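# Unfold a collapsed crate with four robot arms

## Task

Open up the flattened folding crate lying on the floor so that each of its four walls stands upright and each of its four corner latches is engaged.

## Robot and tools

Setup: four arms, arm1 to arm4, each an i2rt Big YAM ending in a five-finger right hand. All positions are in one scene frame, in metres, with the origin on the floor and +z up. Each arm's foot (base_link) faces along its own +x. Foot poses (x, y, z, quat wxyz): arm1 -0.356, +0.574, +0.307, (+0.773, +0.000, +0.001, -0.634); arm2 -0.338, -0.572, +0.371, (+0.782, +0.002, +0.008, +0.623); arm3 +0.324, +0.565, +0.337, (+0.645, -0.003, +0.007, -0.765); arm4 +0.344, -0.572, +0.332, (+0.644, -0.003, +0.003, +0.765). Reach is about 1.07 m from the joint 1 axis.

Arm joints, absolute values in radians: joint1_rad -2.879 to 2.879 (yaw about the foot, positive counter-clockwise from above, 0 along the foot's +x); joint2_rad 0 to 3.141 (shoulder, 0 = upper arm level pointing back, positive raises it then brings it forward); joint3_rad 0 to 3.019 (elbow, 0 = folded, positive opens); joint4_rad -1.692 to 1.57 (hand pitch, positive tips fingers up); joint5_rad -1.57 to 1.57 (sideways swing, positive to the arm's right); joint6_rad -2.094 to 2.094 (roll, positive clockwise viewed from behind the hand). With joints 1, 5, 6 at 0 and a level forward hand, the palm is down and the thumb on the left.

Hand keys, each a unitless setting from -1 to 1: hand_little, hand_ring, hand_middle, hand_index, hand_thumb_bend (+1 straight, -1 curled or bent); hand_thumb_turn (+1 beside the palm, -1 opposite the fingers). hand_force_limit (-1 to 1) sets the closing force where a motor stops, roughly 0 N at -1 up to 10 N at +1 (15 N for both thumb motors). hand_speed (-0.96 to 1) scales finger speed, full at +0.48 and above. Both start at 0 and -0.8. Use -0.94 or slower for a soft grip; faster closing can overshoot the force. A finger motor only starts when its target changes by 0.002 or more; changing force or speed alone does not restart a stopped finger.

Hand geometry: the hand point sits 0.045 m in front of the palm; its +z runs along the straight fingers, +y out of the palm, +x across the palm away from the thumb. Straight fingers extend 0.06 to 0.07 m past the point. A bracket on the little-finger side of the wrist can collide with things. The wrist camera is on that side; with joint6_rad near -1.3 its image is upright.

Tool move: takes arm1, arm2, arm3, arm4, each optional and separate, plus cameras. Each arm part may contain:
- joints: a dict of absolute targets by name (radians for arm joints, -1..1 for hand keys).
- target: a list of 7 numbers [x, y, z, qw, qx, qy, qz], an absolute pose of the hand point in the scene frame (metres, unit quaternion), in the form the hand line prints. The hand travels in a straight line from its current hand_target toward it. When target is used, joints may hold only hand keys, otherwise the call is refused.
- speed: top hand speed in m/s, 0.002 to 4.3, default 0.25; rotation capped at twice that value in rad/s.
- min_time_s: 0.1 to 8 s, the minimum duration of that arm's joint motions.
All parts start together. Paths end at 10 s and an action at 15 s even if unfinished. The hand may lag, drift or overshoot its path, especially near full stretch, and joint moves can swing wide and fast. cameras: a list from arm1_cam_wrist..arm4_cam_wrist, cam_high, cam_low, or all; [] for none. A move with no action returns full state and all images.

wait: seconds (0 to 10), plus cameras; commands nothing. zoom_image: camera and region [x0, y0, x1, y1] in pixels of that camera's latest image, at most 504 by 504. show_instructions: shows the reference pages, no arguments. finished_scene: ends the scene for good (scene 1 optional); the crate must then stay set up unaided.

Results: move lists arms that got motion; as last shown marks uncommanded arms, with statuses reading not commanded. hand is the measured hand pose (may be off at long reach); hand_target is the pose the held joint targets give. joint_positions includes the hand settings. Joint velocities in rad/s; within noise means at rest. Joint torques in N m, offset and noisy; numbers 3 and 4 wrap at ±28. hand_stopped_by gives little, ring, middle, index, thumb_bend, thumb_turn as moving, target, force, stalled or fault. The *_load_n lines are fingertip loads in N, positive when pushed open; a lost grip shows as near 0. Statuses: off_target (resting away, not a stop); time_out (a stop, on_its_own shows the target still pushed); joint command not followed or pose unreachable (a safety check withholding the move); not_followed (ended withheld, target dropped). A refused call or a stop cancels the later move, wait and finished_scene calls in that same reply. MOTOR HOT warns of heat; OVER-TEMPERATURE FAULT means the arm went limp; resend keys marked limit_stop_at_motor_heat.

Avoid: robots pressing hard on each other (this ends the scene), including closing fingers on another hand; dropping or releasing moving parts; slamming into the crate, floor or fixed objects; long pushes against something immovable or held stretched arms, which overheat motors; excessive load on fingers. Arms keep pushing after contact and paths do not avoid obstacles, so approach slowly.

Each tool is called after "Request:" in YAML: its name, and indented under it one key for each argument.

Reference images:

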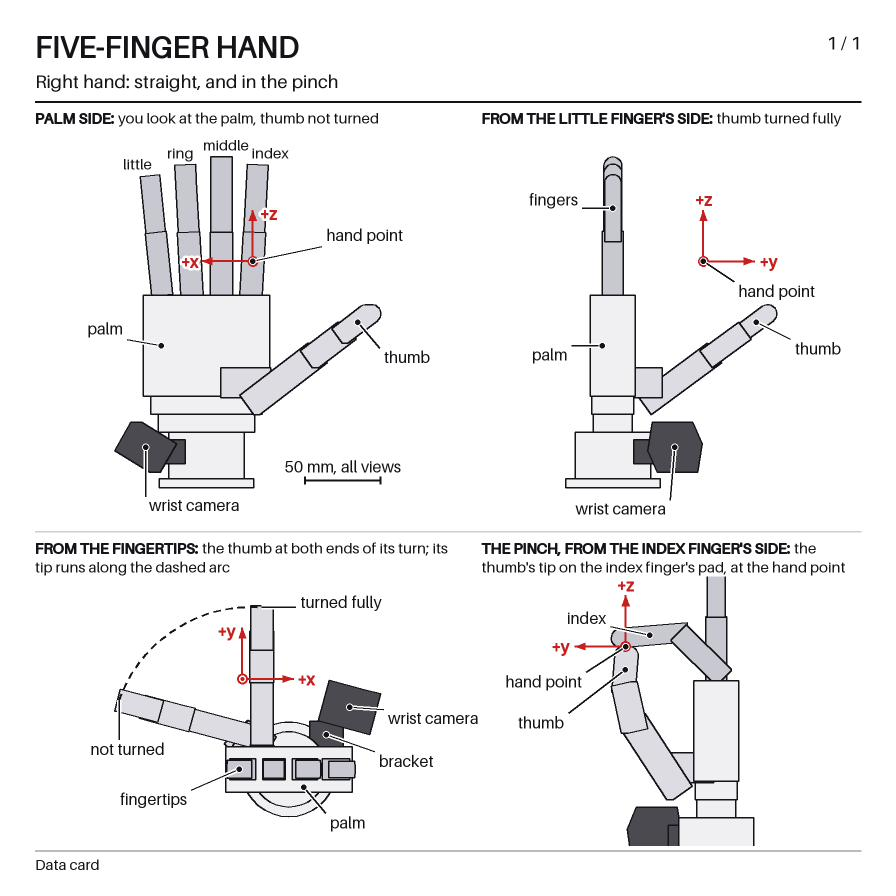

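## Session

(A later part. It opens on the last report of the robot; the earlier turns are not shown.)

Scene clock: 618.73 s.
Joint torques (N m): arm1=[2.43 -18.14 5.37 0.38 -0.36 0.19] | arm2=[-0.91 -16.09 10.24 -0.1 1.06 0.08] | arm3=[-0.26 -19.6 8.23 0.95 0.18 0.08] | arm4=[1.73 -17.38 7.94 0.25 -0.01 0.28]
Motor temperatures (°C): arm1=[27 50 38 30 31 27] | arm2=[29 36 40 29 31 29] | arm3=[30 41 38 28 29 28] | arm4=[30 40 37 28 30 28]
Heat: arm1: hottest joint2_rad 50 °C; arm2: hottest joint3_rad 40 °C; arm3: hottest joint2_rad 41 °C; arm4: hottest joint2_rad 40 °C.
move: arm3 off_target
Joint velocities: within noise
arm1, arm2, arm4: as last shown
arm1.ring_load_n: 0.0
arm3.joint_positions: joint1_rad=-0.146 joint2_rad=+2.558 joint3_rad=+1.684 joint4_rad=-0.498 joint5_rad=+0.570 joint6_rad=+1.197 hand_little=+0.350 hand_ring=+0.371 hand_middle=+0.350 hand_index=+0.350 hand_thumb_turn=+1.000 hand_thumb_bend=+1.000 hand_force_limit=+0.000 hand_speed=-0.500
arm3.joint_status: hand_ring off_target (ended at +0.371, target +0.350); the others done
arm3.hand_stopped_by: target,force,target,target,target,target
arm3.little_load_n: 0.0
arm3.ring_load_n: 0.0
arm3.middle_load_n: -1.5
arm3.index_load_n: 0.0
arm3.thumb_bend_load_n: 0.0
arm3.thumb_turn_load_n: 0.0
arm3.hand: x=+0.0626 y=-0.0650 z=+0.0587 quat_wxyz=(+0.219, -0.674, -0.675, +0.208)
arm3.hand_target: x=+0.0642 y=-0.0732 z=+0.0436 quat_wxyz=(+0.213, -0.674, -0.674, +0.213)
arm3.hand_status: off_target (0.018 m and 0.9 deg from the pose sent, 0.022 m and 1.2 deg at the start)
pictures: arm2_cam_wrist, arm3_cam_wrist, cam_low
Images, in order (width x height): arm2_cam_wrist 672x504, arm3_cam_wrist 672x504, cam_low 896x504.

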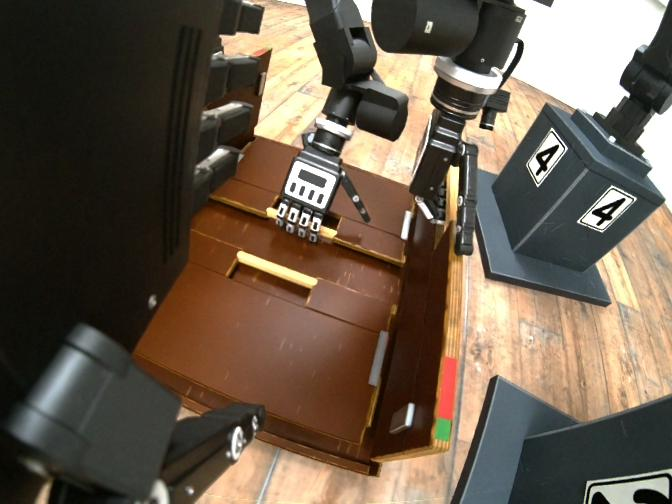

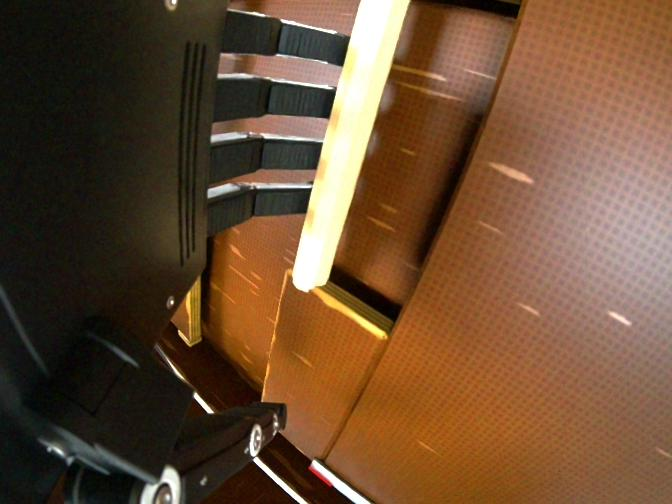

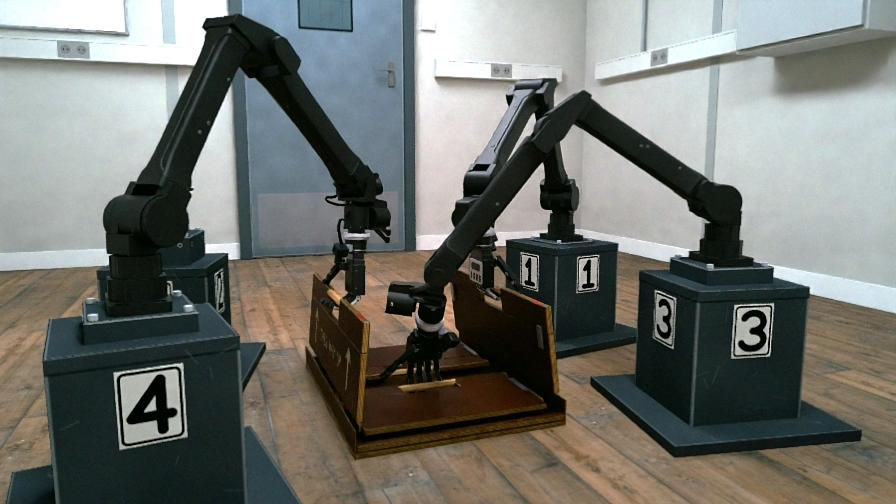

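Request:
move:
  arm3: {"target": [0.066, -0.074, 0.057, -0.2126, 0.6744, 0.6744, -0.2126], "speed": 0.06, "joints": {"hand_little": 0.1, "hand_ring": 0.1, "hand_middle": 0.1, "hand_index": 0.1, "hand_force_limit": 0.1}}
  cameras: ["arm3_cam_wrist", "arm2_cam_wrist"]

Request:
zoom_image:
  camera: "arm3_cam_wrist"
  region: [190, 0, 450, 300]

Scene clock: 630.73 s.
Joint torques (N m): arm1=[2.43 -18.08 5.35 0.36 -0.36 0.18] | arm2=[-0.56 -15.38 10.21 -0.06 1.04 0.11] | arm3=[0.67 -22.89 6.45 -0.1 -0.02 0.07] | arm4=[1.79 -17.38 7.97 0.28 -0.01 0.28]
Motor temperatures (°C): arm1=[27 50 38 30 31 27] | arm2=[29 36 41 29 31 29] | arm3=[30 40 38 28 29 28] | arm4=[30 40 37 28 30 28]
Heat: arm1: hottest joint2_rad 50 °C; arm2: hottest joint3_rad 41 °C; arm3: hottest joint2_rad 40 °C; arm4: hottest joint2_rad 40 °C.
move: arm3 off_target
Joint velocities: within noise
arm1, arm2, arm4: as last shown
arm2.ring_load_n: 0.5
arm3.joint_positions: joint1_rad=-0.159 joint2_rad=+2.569 joint3_rad=+1.690 joint4_rad=-0.483 joint5_rad=+0.575 joint6_rad=+1.200 hand_little=+0.266 hand_ring=+0.192 hand_middle=+0.126 hand_index=+0.100 hand_thumb_turn=+1.000 hand_thumb_bend=+1.000 hand_force_limit=+0.100 hand_speed=-0.500
arm3.joint_status: hand_little off_target (ended at +0.266, target +0.100); hand_ring off_target (ended at +0.192, target +0.100); hand_middle off_target (ended at +0.126, target +0.100); the others done
arm3.hand_stopped_by: force,force,force,target,target,target
arm3.little_load_n: 0.0
arm3.ring_load_n: 0.0
arm3.middle_load_n: 1.5
arm3.index_load_n: 1.5
arm3.thumb_bend_load_n: 0.0
arm3.thumb_turn_load_n: 0.0
arm3.hand: x=+0.0525 y=-0.0639 z=+0.0541 quat_wxyz=(+0.220, -0.680, -0.667, +0.212)
arm3.hand_target: x=+0.0660 y=-0.0736 z=+0.0569 quat_wxyz=(+0.213, -0.674, -0.674, +0.213)
arm3.hand_status: off_target (0.017 m and 1.3 deg from the pose sent, 0.010 m and 0.9 deg at the start)
arm4.little_load_n: 3.5
pictures: arm2_cam_wrist, arm3_cam_wrist
Images, in order (width x height): arm2_cam_wrist 672x504, arm3_cam_wrist 672x504.

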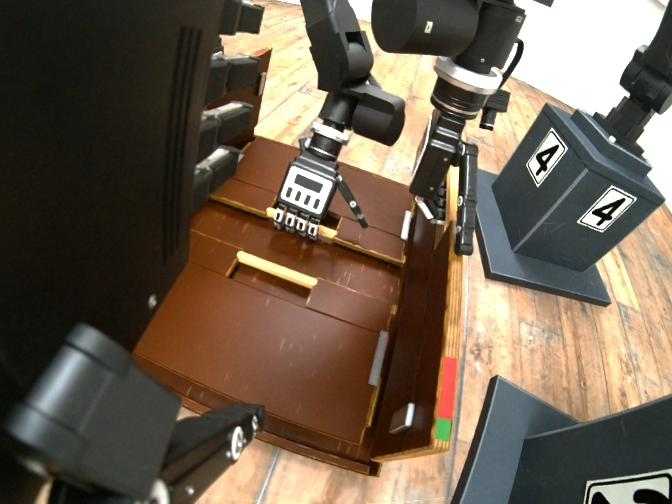

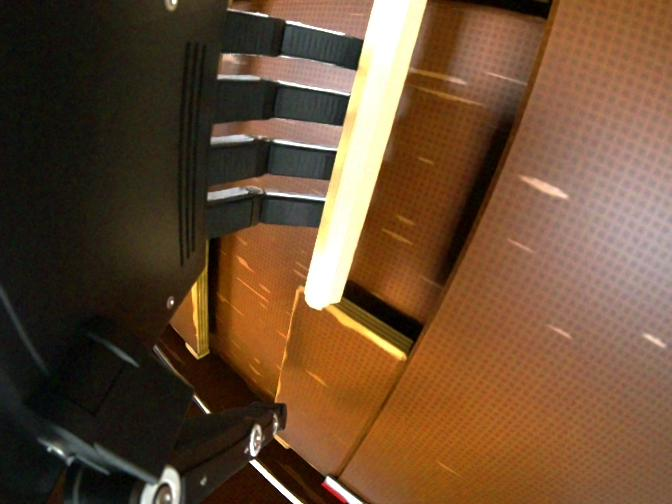

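Scaled by 1.680 from the camera's image (finer frame: 960x720).

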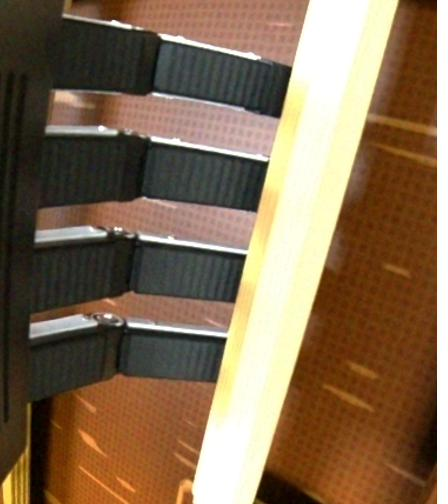

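Request:
move:
  arm3: {"target": [0.066, -0.074, 0.075, -0.2126, 0.6744, 0.6744, -0.2126], "speed": 0.06, "joints": {"hand_little": 0.6, "hand_ring": 0.6, "hand_middle": 0.6, "hand_index": 0.6, "hand_force_limit": 0.1}}

Request:
move:
  arm3: {"target": [0.059, -0.074, 0.04, -0.2126, 0.6744, 0.6744, -0.2126], "speed": 0.06, "joints": {}}
  cameras: ["arm3_cam_wrist", "arm2_cam_wrist", "cam_low"]

Request:
zoom_image:
  camera: "arm3_cam_wrist"
  region: [190, 0, 450, 300]

Request:
zoom_image:
  camera: "cam_low"
  region: [350, 280, 550, 430]

Request:
zoom_image:
  camera: "arm2_cam_wrist"
  region: [240, 150, 380, 270]

Scene clock: 655.20 s.
Joint torques (N m): arm1=[2.32 -18.02 5.37 0.35 -0.37 0.18] | arm2=[-0.62 -15.62 10.19 -0.05 1.04 0.09] | arm3=[-0.56 -24.7 5.19 -0.17 0.53 0.06] | arm4=[1.79 -17.32 7.95 0.25 -0.01 0.28]
Motor temperatures (°C): arm1=[27 50 38 30 31 27] | arm2=[29 36 41 29 31 29] | arm3=[30 43 36 28 29 28] | arm4=[30 41 37 28 30 28]
Heat: arm1: hottest joint2_rad 50 °C; arm2: hottest joint3_rad 41 °C; arm3: hottest joint2_rad 43 °C; arm4: hottest joint2_rad 41 °C.
move: arm3 done
Joint velocities: within noise
arm1.joint_positions: joint1_rad=+0.518 joint2_rad=+2.032 joint3_rad=+1.386 joint4_rad=-0.949 joint5_rad=+0.007 joint6_rad=+0.715 hand_little=-0.299 hand_ring=-0.300 hand_middle=-0.300 hand_index=-0.300 hand_thumb_turn=+1.000 hand_thumb_bend=+1.000 hand_force_limit=+0.000 hand_speed=-0.500
arm1.joint_status: not commanded
arm1.hand_stopped_by: target,target,target,target,target,target
arm1.little_load_n: 0.5
arm1.ring_load_n: 0.0
arm1.middle_load_n: 0.0
arm1.index_load_n: 0.5
arm1.thumb_bend_load_n: 0.0
arm1.thumb_turn_load_n: 0.0
arm1.hand: x=+0.0334 y=+0.2186 z=+0.2483 quat_wxyz=(+0.011, +0.000, -1.000, -0.007)
arm1.hand_target: x=+0.0447 y=+0.2251 z=+0.2598 quat_wxyz=(+0.000, +0.000, -1.000, +0.000)
arm1.hand_status: not commanded
arm2, arm4: as last shown
arm2.ring_load_n: 0.0
arm3.joint_positions: joint1_rad=-0.138 joint2_rad=+2.549 joint3_rad=+1.690 joint4_rad=-0.502 joint5_rad=+0.562 joint6_rad=+1.199 hand_little=+0.600 hand_ring=+0.600 hand_middle=+0.600 hand_index=+0.600 hand_thumb_turn=+1.000 hand_thumb_bend=+1.000 hand_force_limit=+0.100 hand_speed=-0.500
arm3.joint_status: all done
arm3.hand_stopped_by: target,target,target,target,target,target
arm3.little_load_n: 0.0
arm3.ring_load_n: 0.0
arm3.middle_load_n: 0.0
arm3.index_load_n: 0.0
arm3.thumb_bend_load_n: 0.0
arm3.thumb_turn_load_n: 0.0
arm3.hand: x=+0.0676 y=-0.0735 z=+0.0657 quat_wxyz=(+0.212, -0.673, -0.676, +0.212)
arm3.hand_target: x=+0.0661 y=-0.0740 z=+0.0748 quat_wxyz=(+0.213, -0.674, -0.675, +0.212)
arm3.hand_status: done (0.009 m and 0.3 deg from the pose sent, 0.027 m and 1.3 deg at the start)
arm4.middle_load_n: 0.5
arm4.thumb_turn_load_n: -2.5
pictures: none

arm3: "joints" must map at least one joint name to a target

Scaled by 1.680 from the camera's image (finer frame: 960x720).
This view is cut from an older image: the scene may have changed since it was taken.

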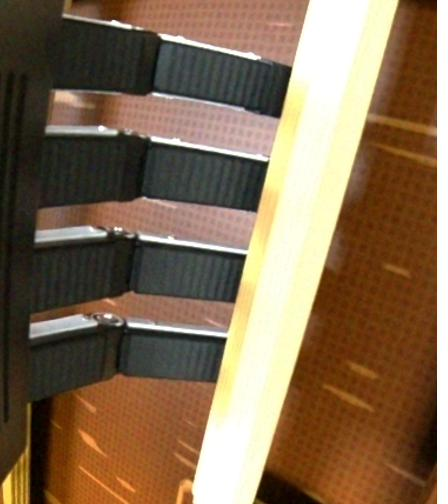

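This scene's latest camera images include none from cam_low. They are from: arm2_cam_wrist, arm3_cam_wrist. cam_low's image comes with the result of a call that names it in "cameras".

Scaled by 3.600 from the camera's image (finer frame: 960x720).
This view is cut from an older image: the scene may have changed since it was taken.

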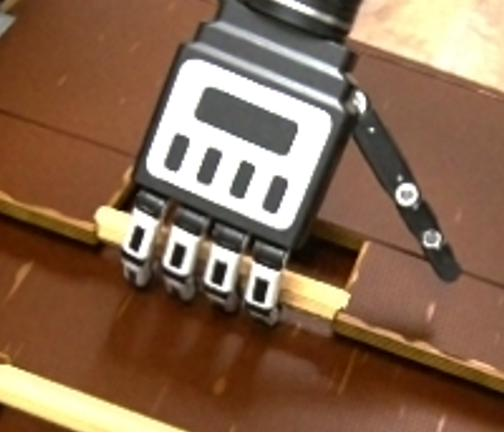

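Request:
move:
  arm3: {"target": [0.059, -0.074, 0.035, -0.2126, 0.6744, 0.6744, -0.2126], "speed": 0.06}
  cameras: ["arm3_cam_wrist", "arm2_cam_wrist", "cam_low"]

Request:
zoom_image:
  camera: "arm3_cam_wrist"
  region: [190, 0, 450, 300]

Request:
zoom_image:
  camera: "cam_low"
  region: [350, 280, 550, 430]

Request:
zoom_image:
  camera: "arm2_cam_wrist"
  region: [240, 150, 380, 270]

Scene clock: 660.60 s.
Joint torques (N m): arm1=[2.37 -18.08 5.37 0.36 -0.37 0.18] | arm2=[-0.15 -15.5 10.18 0.01 1.06 0.11] | arm3=[-1.32 -18.61 8.4 1.13 0.32 0.06] | arm4=[1.79 -17.44 7.95 0.27 -0.01 0.28]
Motor temperatures (°C): arm1=[27 50 38 30 31 27] | arm2=[29 36 41 29 31 29] | arm3=[30 43 36 28 29 28] | arm4=[30 41 37 28 30 28]
Heat: arm1: hottest joint2_rad 50 °C; arm2: hottest joint3_rad 41 °C; arm3: hottest joint2_rad 43 °C; arm4: hottest joint2_rad 41 °C.
move: arm3 off_target
Joint velocities: within noise
arm1.joint_positions: joint1_rad=+0.518 joint2_rad=+2.032 joint3_rad=+1.386 joint4_rad=-0.949 joint5_rad=+0.007 joint6_rad=+0.715 hand_little=-0.299 hand_ring=-0.300 hand_middle=-0.300 hand_index=-0.300 hand_thumb_turn=+1.000 hand_thumb_bend=+1.000 hand_force_limit=+0.000 hand_speed=-0.500
arm1.joint_status: not commanded
arm1.hand_stopped_by: target,target,target,target,target,target
arm1.little_load_n: 0.5
arm1.ring_load_n: 0.0
arm1.middle_load_n: 0.0
arm1.index_load_n: 0.0
arm1.thumb_bend_load_n: 0.0
arm1.thumb_turn_load_n: 0.0
arm1.hand: x=+0.0334 y=+0.2186 z=+0.2483 quat_wxyz=(+0.011, +0.000, -1.000, -0.007)
arm1.hand_target: x=+0.0447 y=+0.2251 z=+0.2598 quat_wxyz=(+0.000, +0.000, -1.000, +0.000)
arm1.hand_status: not commanded
arm2.joint_positions: joint1_rad=+0.396 joint2_rad=+1.948 joint3_rad=+1.099 joint4_rad=-0.487 joint5_rad=+1.254 joint6_rad=-0.029 hand_little=+1.000 hand_ring=+1.000 hand_middle=+1.000 hand_index=+1.000 hand_thumb_turn=+1.000 hand_thumb_bend=+1.000 hand_force_limit=+0.000 hand_speed=-0.800
arm2.joint_status: not commanded
arm2.hand_stopped_by: target,target,target,target,target,target
arm2.little_load_n: 0.0
arm2.ring_load_n: 0.0
arm2.middle_load_n: 0.0
arm2.index_load_n: 0.0
arm2.thumb_bend_load_n: 0.0
arm2.thumb_turn_load_n: 0.0
arm2.hand: x=-0.2422 y=-0.0934 z=+0.3656 quat_wxyz=(-0.133, +0.812, +0.013, +0.568)
arm2.hand_target: x=-0.2401 y=-0.0785 z=+0.3702 quat_wxyz=(-0.141, +0.812, -0.002, +0.566)
arm2.hand_status: not commanded
arm3.joint_positions: joint1_rad=-0.138 joint2_rad=+2.561 joint3_rad=+1.693 joint4_rad=-0.492 joint5_rad=+0.566 joint6_rad=+1.190 hand_little=+0.600 hand_ring=+0.600 hand_middle=+0.600 hand_index=+0.600 hand_thumb_turn=+1.000 hand_thumb_bend=+1.000 hand_force_limit=+0.100 hand_speed=-0.500
arm3.joint_status: not commanded
arm3.hand_stopped_by: target,target,target,target,target,target
arm3.little_load_n: 0.0
arm3.ring_load_n: 0.0
arm3.middle_load_n: -4.0
arm3.index_load_n: 0.0
arm3.thumb_bend_load_n: -0.5
arm3.thumb_turn_load_n: 0.0
arm3.hand: x=+0.0671 y=-0.0725 z=+0.0596 quat_wxyz=(+0.214, -0.670, -0.678, +0.213)
arm3.hand_target: x=+0.0597 y=-0.0725 z=+0.0361 quat_wxyz=(+0.213, -0.674, -0.674, +0.213)
arm3.hand_status: off_target (0.026 m and 0.7 deg from the pose sent, 0.032 m and 0.3 deg at the start)
arm4.joint_positions: joint1_rad=+0.565 joint2_rad=+2.103 joint3_rad=+1.406 joint4_rad=-0.915 joint5_rad=+0.002 joint6_rad=+0.701 hand_little=-0.299 hand_ring=-0.300 hand_middle=-0.300 hand_index=-0.300 hand_thumb_turn=+1.000 hand_thumb_bend=+1.000 hand_force_limit=+0.200 hand_speed=-0.500
arm4.joint_status: not commanded
arm4.hand_stopped_by: target,target,target,target,target,target
arm4.little_load_n: 4.0
arm4.ring_load_n: 1.0
arm4.middle_load_n: 0.0
arm4.index_load_n: 0.5
arm4.thumb_bend_load_n: 0.0
arm4.thumb_turn_load_n: -3.0
arm4.hand: x=-0.0558 y=-0.2223 z=+0.2388 quat_wxyz=(+0.019, +1.000, +0.017, +0.015)
arm4.hand_target: x=-0.0698 y=-0.2153 z=+0.2600 quat_wxyz=(+0.001, +1.000, +0.000, -0.001)
arm4.hand_status: not commanded
pictures: arm2_cam_wrist, arm3_cam_wrist, cam_low
Images, in order (width x height): arm2_cam_wrist 672x504, arm3_cam_wrist 672x504, cam_low 896x504.

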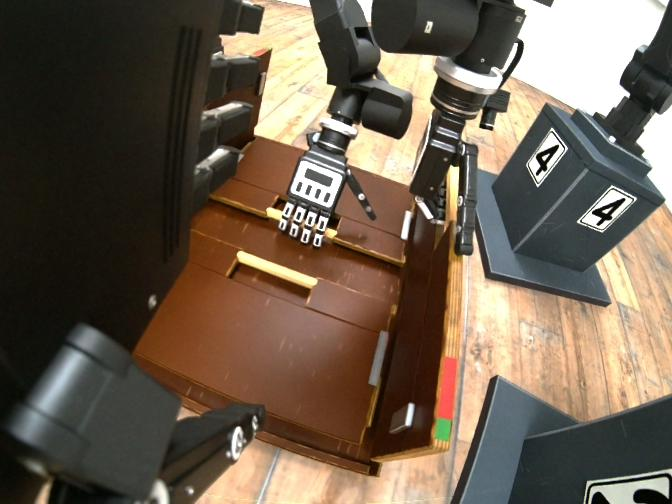

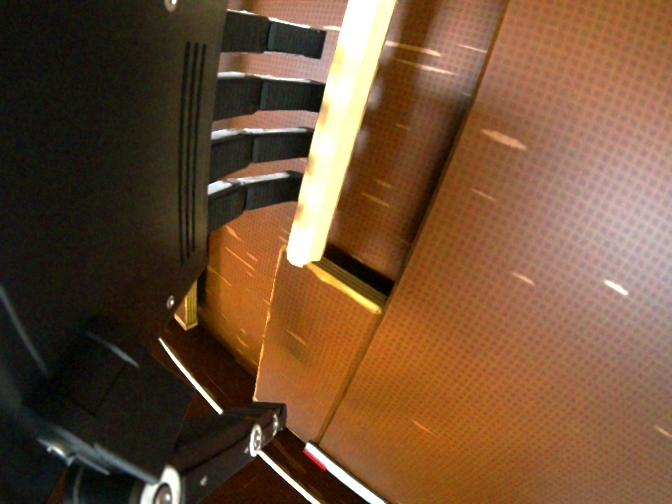

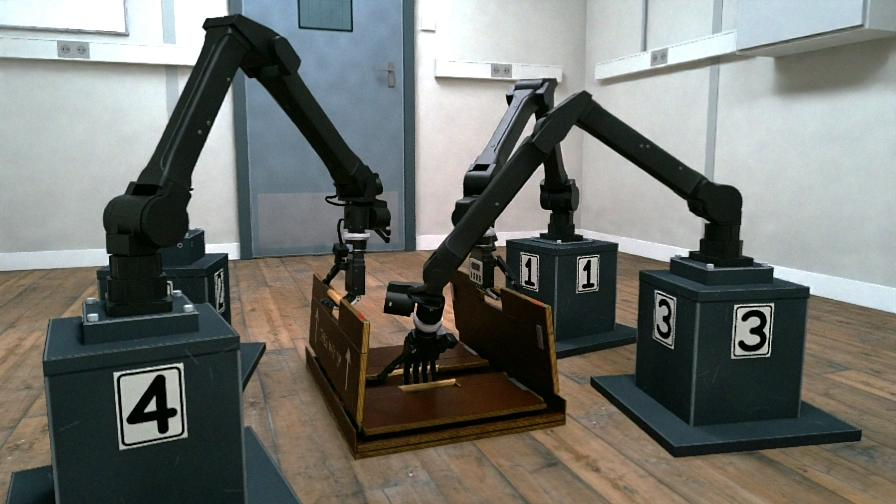

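Scaled by 1.680 from the camera's image (finer frame: 960x720).

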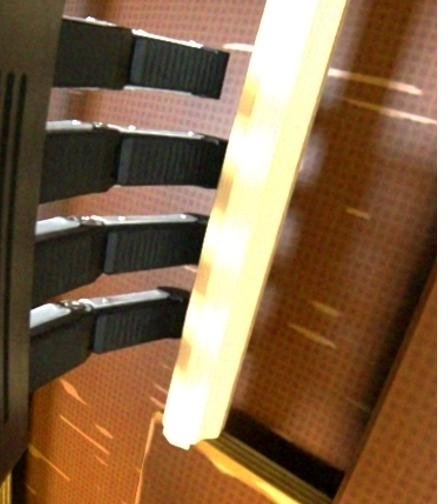

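Scaled by 2.520 from the camera's image (finer frame: 1280x720).

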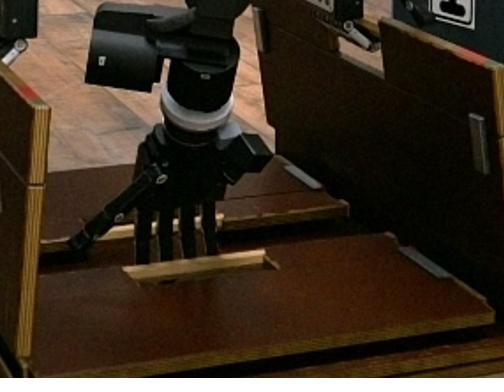

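Scaled by 3.600 from the camera's image (finer frame: 960x720).

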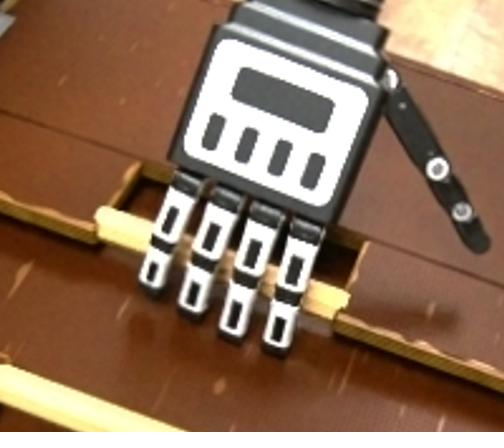

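Request:
move:
  arm3: {"target": [0.066, -0.078, 0.077, -0.2126, 0.6744, 0.6744, -0.2126], "speed": 0.06}

Request:
move:
  arm3: {"joints": {"hand_little": 0.2, "hand_ring": 0.2, "hand_middle": 0.2, "hand_index": 0.2}}
  cameras: ["arm3_cam_wrist", "arm2_cam_wrist", "cam_low"]

Request:
zoom_image:
  camera: "arm3_cam_wrist"
  region: [190, 0, 450, 300]

Request:
zoom_image:
  camera: "arm2_cam_wrist"
  region: [240, 150, 380, 270]

Scene clock: 672.43 s.
Joint torques (N m): arm1=[2.37 -18.2 5.35 0.39 -0.36 0.19] | arm2=[-0.73 -15.62 10.18 -0.01 1.06 0.11] | arm3=[-0.5 -23.82 6.08 -0.09 0.43 0.1] | arm4=[1.73 -17.32 7.95 0.28 -0.01 0.28]
Motor temperatures (°C): arm1=[27 50 38 30 31 27] | arm2=[29 37 41 29 31 29] | arm3=[30 44 37 28 29 28] | arm4=[30 41 37 28 30 28]
Heat: arm1: hottest joint2_rad 50 °C; arm2: hottest joint3_rad 41 °C; arm3: hottest joint2_rad 44 °C; arm4: hottest joint2_rad 41 °C.
move: arm3 off_target
Joint velocities: within noise
arm1, arm2, arm4: as last shown
arm1.middle_load_n: 0.5
arm3.joint_positions: joint1_rad=-0.138 joint2_rad=+2.551 joint3_rad=+1.693 joint4_rad=-0.516 joint5_rad=+0.565 joint6_rad=+1.196 hand_little=+0.600 hand_ring=+0.600 hand_middle=+0.600 hand_index=+0.600 hand_thumb_turn=+1.000 hand_thumb_bend=+1.000 hand_force_limit=+0.100 hand_speed=-0.500
arm3.joint_status: not commanded
arm3.hand_stopped_by: target,target,target,target,target,target
arm3.little_load_n: 0.0
arm3.ring_load_n: 0.0
arm3.middle_load_n: 0.0
arm3.index_load_n: 0.0
arm3.thumb_bend_load_n: -0.5
arm3.thumb_turn_load_n: 0.0
arm3.hand: x=+0.0679 y=-0.0706 z=+0.0648 quat_wxyz=(+0.216, -0.671, -0.678, +0.207)
arm3.hand_target: x=+0.0661 y=-0.0778 z=+0.0768 quat_wxyz=(+0.213, -0.674, -0.675, +0.212)
arm3.hand_status: off_target (0.014 m and 1.0 deg from the pose sent, 0.018 m and 0.7 deg at the start)
arm4.little_load_n: 3.5
arm4.index_load_n: 0.0
pictures: none

Scene clock: 673.27 s.
Joint torques (N m): arm1=[2.32 -18.14 5.37 0.36 -0.37 0.18] | arm2=[-0.15 -15.44 10.32 -0.08 1.05 0.11] | arm3=[0.5 -24.18 6.19 -0.14 0.14 0.1] | arm4=[1.85 -17.44 7.94 0.25 -0.02 0.28]
Motor temperatures (°C): arm1=[27 50 38 30 31 27] | arm2=[29 37 41 29 31 29] | arm3=[30 44 37 28 29 28] | arm4=[30 41 37 28 30 28]
Heat: arm1: hottest joint2_rad 50 °C; arm2: hottest joint3_rad 41 °C; arm3: hottest joint2_rad 44 °C; arm4: hottest joint2_rad 41 °C.
move: arm3 off_target
Joint velocities: within noise
arm1, arm2, arm4: as last shown
arm1.index_load_n: 0.5
arm1.thumb_turn_load_n: 0.5
arm3.joint_positions: joint1_rad=-0.150 joint2_rad=+2.547 joint3_rad=+1.693 joint4_rad=-0.515 joint5_rad=+0.571 joint6_rad=+1.199 hand_little=+0.200 hand_ring=+0.378 hand_middle=+0.330 hand_index=+0.283 hand_thumb_turn=+1.000 hand_thumb_bend=+1.000 hand_force_limit=+0.100 hand_speed=-0.500
arm3.joint_status: hand_ring off_target (ended at +0.378, target +0.200); hand_middle off_target (ended at +0.330, target +0.200); hand_index off_target (ended at +0.283, target +0.200); the others done
arm3.hand_stopped_by: target,force,force,force,target,target
arm3.little_load_n: 2.0
arm3.ring_load_n: 0.0
arm3.middle_load_n: 0.0
arm3.index_load_n: 0.0
arm3.thumb_bend_load_n: 0.0
arm3.thumb_turn_load_n: 0.0
arm3.hand: x=+0.0582 y=-0.0686 z=+0.0676 quat_wxyz=(+0.219, -0.676, -0.672, +0.209)
arm3.hand_target: x=+0.0660 y=-0.0778 z=+0.0768 quat_wxyz=(+0.213, -0.674, -0.674, +0.212)
arm3.hand_status: not commanded
arm4.little_load_n: 4.0
arm4.index_load_n: 0.5
arm4.thumb_turn_load_n: -2.5
pictures: arm2_cam_wrist, arm3_cam_wrist, cam_low
Images, in order (width x height): arm2_cam_wrist 672x504, arm3_cam_wrist 672x504, cam_low 896x504.

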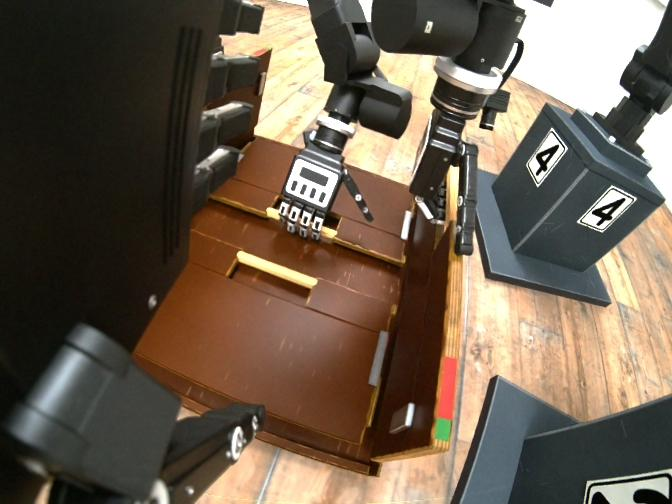

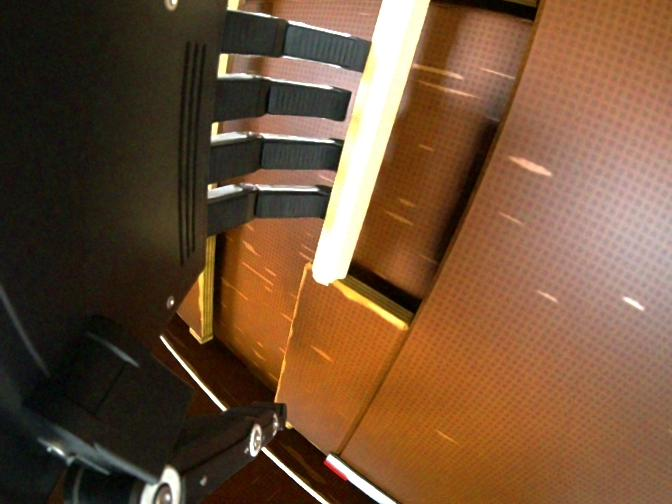

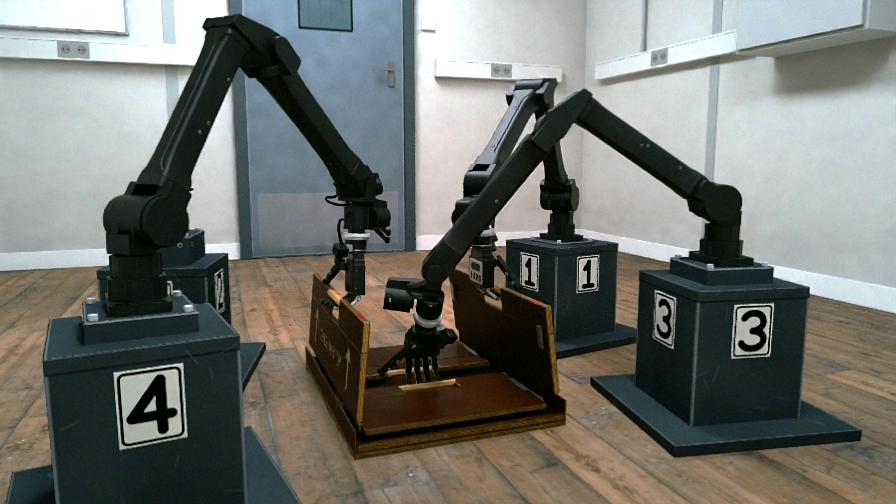

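Scaled by 1.680 from the camera's image (finer frame: 960x720).

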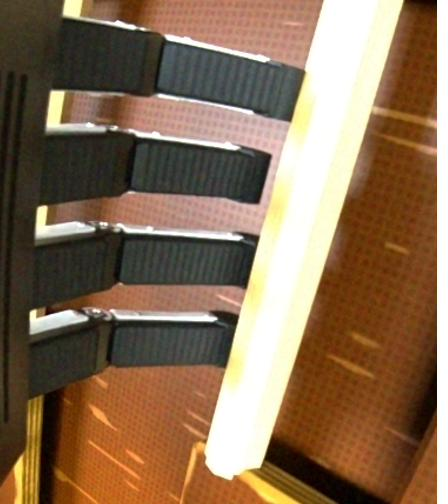

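Scaled by 3.600 from the camera's image (finer frame: 960x720).

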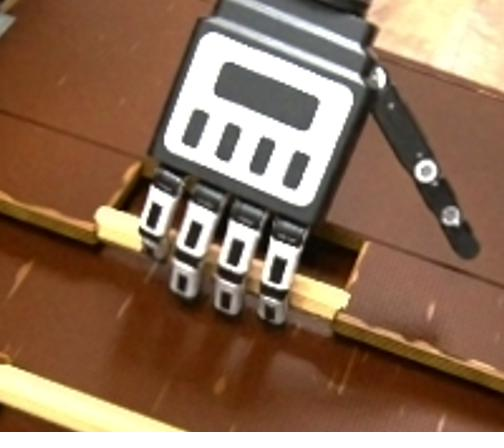

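Request:
move:
  arm3: {"target": [0.050, -0.078, 0.11, -0.11061, 0.6984, 0.6984, -0.11061], "speed": 0.08, "joints": {"hand_little": 0.6, "hand_ring": 0.6, "hand_middle": 0.6, "hand_index": 0.6}}

Request:
move:
  arm3: {"target": [0.036, -0.078, 0.095, -0.11061, 0.6984, 0.6984, -0.11061], "speed": 0.08, "joints": {"hand_little": 0.25, "hand_ring": 0.25, "hand_middle": 0.25, "hand_index": 0.25}}
  cameras: ["arm3_cam_wrist", "arm2_cam_wrist", "cam_low"]

Request:
zoom_image:
  camera: "arm3_cam_wrist"
  region: [190, 0, 450, 300]

Request:
zoom_image:
  camera: "arm2_cam_wrist"
  region: [240, 150, 380, 270]

Scene clock: 700.37 s.
Joint torques (N m): arm1=[2.55 -18.08 5.35 0.36 -0.37 0.19] | arm2=[-0.21 -15.5 10.24 -0.29 1.03 0.1] | arm3=[-0.38 -23.3 5.82 0.32 0.36 0.04] | arm4=[1.79 -17.38 7.97 0.27 -0.02 0.28]
Motor temperatures (°C): arm1=[27 50 38 30 31 27] | arm2=[29 37 41 28 31 29] | arm3=[30 45 37 27 29 28] | arm4=[30 41 37 28 30 28]
Heat: arm1: hottest joint2_rad 50 °C; arm2: hottest joint3_rad 41 °C; arm3: hottest joint2_rad 45 °C; arm4: hottest joint2_rad 41 °C.
move: arm3 not_followed
Joint velocities: within noise
arm1.joint_positions: joint1_rad=+0.518 joint2_rad=+2.032 joint3_rad=+1.386 joint4_rad=-0.949 joint5_rad=+0.007 joint6_rad=+0.715 hand_little=-0.299 hand_ring=-0.300 hand_middle=-0.300 hand_index=-0.300 hand_thumb_turn=+1.000 hand_thumb_bend=+1.000 hand_force_limit=+0.000 hand_speed=-0.500
arm1.joint_status: not commanded
arm1.hand_stopped_by: target,target,target,target,target,target
arm1.little_load_n: 0.5
arm1.ring_load_n: 0.0
arm1.middle_load_n: 0.5
arm1.index_load_n: 0.0
arm1.thumb_bend_load_n: 0.0
arm1.thumb_turn_load_n: 0.0
arm1.hand: x=+0.0334 y=+0.2186 z=+0.2483 quat_wxyz=(+0.011, +0.000, -1.000, -0.007)
arm1.hand_target: x=+0.0447 y=+0.2251 z=+0.2598 quat_wxyz=(+0.000, +0.000, -1.000, +0.000)
arm1.hand_status: not commanded
arm2, arm4: as last shown
arm3.joint_positions: joint1_rad=-0.215 joint2_rad=+2.528 joint3_rad=+1.752 joint4_rad=-0.680 joint5_rad=+0.324 joint6_rad=+1.161 hand_little=+0.600 hand_ring=+0.600 hand_middle=+0.600 hand_index=+0.600 hand_thumb_turn=+1.000 hand_thumb_bend=+1.000 hand_force_limit=+0.100 hand_speed=-0.500
arm3.joint_status: all done
arm3.hand_stopped_by: target,target,target,target,target,target
arm3.little_load_n: 0.0
arm3.ring_load_n: 0.0
arm3.middle_load_n: 0.0
arm3.index_load_n: 0.0
arm3.thumb_bend_load_n: 0.0
arm3.thumb_turn_load_n: 0.0
arm3.on_its_own: joint1_rad is held at -0.211, not at its first target -0.138; joint4_rad is held at -0.677, not at its first target -0.527; joint5_rad is held at +0.326, not at its first target +0.564; joint6_rad is held at +1.162, not at its first target +1.204
arm3.hand: x=+0.0676 y=-0.0636 z=+0.0842 quat_wxyz=(+0.134, -0.693, -0.698, +0.116)
arm3.hand_target: x=+0.0688 y=-0.0641 z=+0.0837 quat_wxyz=(+0.135, -0.693, -0.699, +0.117)
arm3.hand_status: not_followed (0.034 m and 2.8 deg from the pose sent, 0.044 m and 17.3 deg at the start)
arm4.little_load_n: 3.5
arm4.middle_load_n: 0.5
arm4.index_load_n: 0.0
arm4.thumb_turn_load_n: -3.0
pictures: none
pose unreachable (arm3 arm): on one or more control steps of this call this arm could not follow its commanded pose, so it was not sent that pose on those steps. On the call's last step it was still not sent that pose. It may still have moved: this result reports where it is.
cause: moving toward the commanded pose would bring a part of the arm too close to another arm (the arm1 arm, at the place that arm is still heading or pushing toward).

Scene clock: 701.37 s.
Joint torques (N m): arm1=[2.37 -18.08 5.37 0.34 -0.36 0.18] | arm2=[-0.85 -15.44 10.29 -0.03 1.05 0.06] | arm3=[-0.09 -23.3 5.96 0.1 -0.09 0.03] | arm4=[1.73 -17.32 7.94 0.24 -0.02 0.28]
Motor temperatures (°C): arm1=[27 50 38 30 31 27] | arm2=[29 37 41 28 31 29] | arm3=[30 45 37 27 29 28] | arm4=[30 41 37 28 30 28]
Heat: arm1: hottest joint2_rad 50 °C; arm2: hottest joint3_rad 41 °C; arm3: hottest joint2_rad 45 °C; arm4: hottest joint2_rad 41 °C.
move: arm3 not_followed
Joint velocities: within noise
arm1.joint_positions: joint1_rad=+0.518 joint2_rad=+2.032 joint3_rad=+1.386 joint4_rad=-0.949 joint5_rad=+0.007 joint6_rad=+0.715 hand_little=-0.299 hand_ring=-0.300 hand_middle=-0.300 hand_index=-0.300 hand_thumb_turn=+1.000 hand_thumb_bend=+1.000 hand_force_limit=+0.000 hand_speed=-0.500
arm1.joint_status: not commanded
arm1.hand_stopped_by: target,target,target,target,target,target
arm1.little_load_n: 0.5
arm1.ring_load_n: 0.5
arm1.middle_load_n: 0.0
arm1.index_load_n: 0.5
arm1.thumb_bend_load_n: 0.0
arm1.thumb_turn_load_n: 0.0
arm1.hand: x=+0.0334 y=+0.2186 z=+0.2483 quat_wxyz=(+0.011, +0.000, -1.000, -0.007)
arm1.hand_target: x=+0.0447 y=+0.2251 z=+0.2598 quat_wxyz=(+0.000, +0.000, -1.000, +0.000)
arm1.hand_status: not commanded
arm2, arm4: as last shown
arm3.joint_positions: joint1_rad=-0.232 joint2_rad=+2.529 joint3_rad=+1.752 joint4_rad=-0.676 joint5_rad=+0.339 joint6_rad=+1.162 hand_little=+0.250 hand_ring=+0.250 hand_middle=+0.514 hand_index=+0.251 hand_thumb_turn=+1.000 hand_thumb_bend=+1.000 hand_force_limit=+0.100 hand_speed=-0.500
arm3.joint_status: hand_middle off_target (ended at +0.514, target +0.250); the others done
arm3.hand_stopped_by: target,target,force,target,target,target
arm3.little_load_n: 0.0
arm3.ring_load_n: 0.5
arm3.middle_load_n: 0.0
arm3.index_load_n: 2.5
arm3.thumb_bend_load_n: 0.0
arm3.thumb_turn_load_n: 0.0
arm3.on_its_own: joint1_rad is held at -0.232, not at its first target -0.138; joint4_rad is held at -0.676, not at its first target -0.527; joint5_rad is held at +0.330, not at its first target +0.564; joint6_rad is held at +1.162, not at its first target +1.204
arm3.hand: x=+0.0535 y=-0.0585 z=+0.0838 quat_wxyz=(+0.141, -0.699, -0.691, +0.119)
arm3.hand_target: x=+0.0552 y=-0.0592 z=+0.0838 quat_wxyz=(+0.137, -0.699, -0.691, +0.117)
arm3.hand_status: not_followed (0.028 m and 3.7 deg from the pose sent, 0.036 m and 2.8 deg at the start)
arm4.little_load_n: 4.0
arm4.middle_load_n: 0.0
arm4.thumb_turn_load_n: -2.5
pictures: arm2_cam_wrist, arm3_cam_wrist, cam_low
pose unreachable (arm3 arm): on one or more control steps of this call this arm could not follow its commanded pose, so it was not sent that pose on those steps. On the call's last step it was still not sent that pose. It may still have moved: this result reports where it is.
cause: moving toward the commanded pose would bring a part of the arm too close to another arm (the arm1 arm, at the place that arm is still heading or pushing toward).
Images, in order (width x height): arm2_cam_wrist 672x504, arm3_cam_wrist 672x504, cam_low 896x504.

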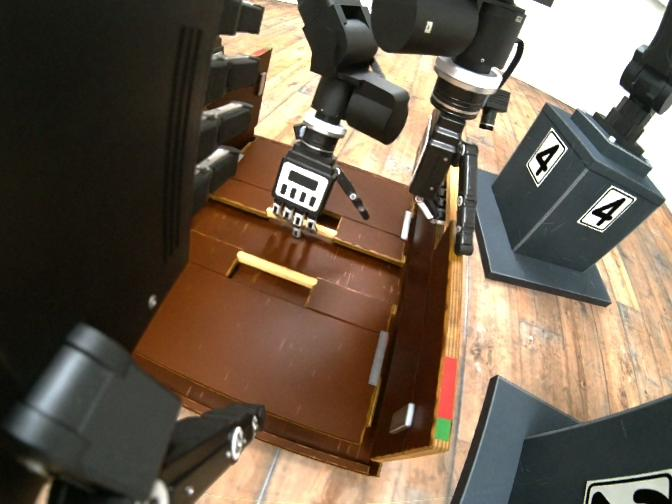

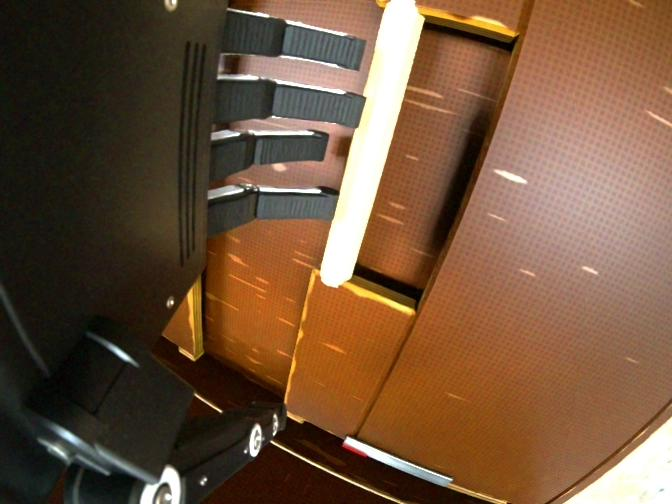

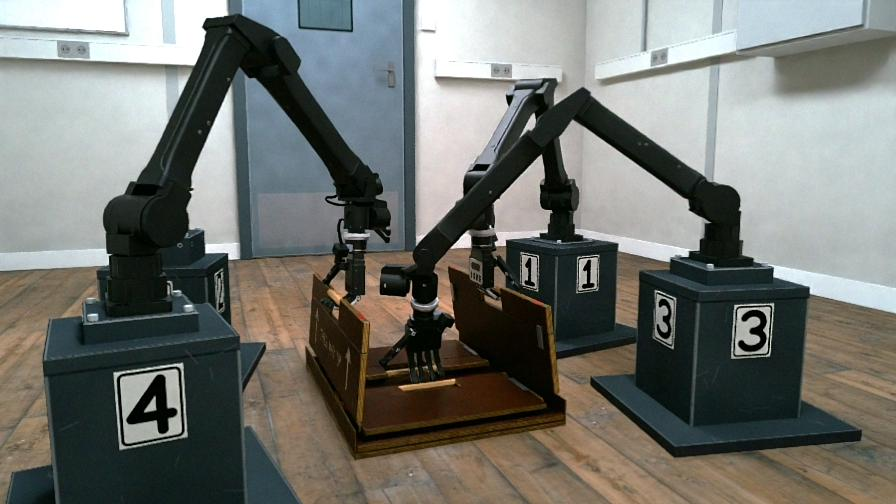

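Scaled by 1.680 from the camera's image (finer frame: 960x720).

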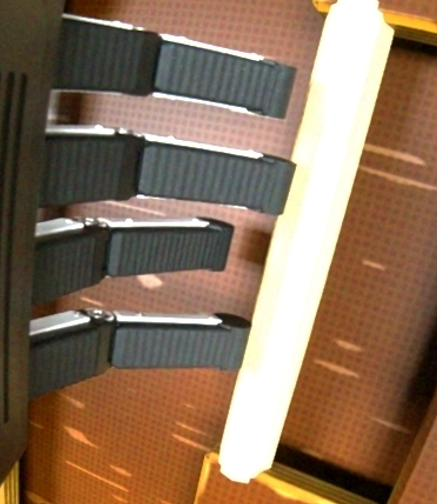

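Scaled by 3.600 from the camera's image (finer frame: 960x720).

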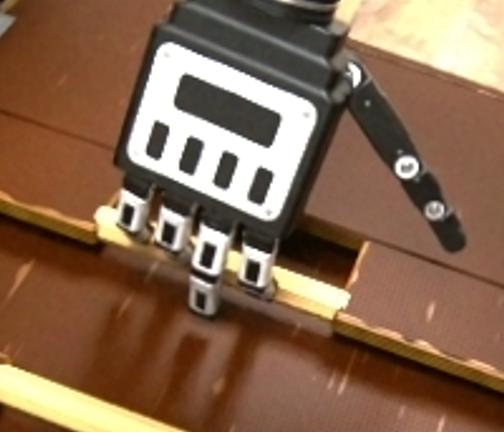

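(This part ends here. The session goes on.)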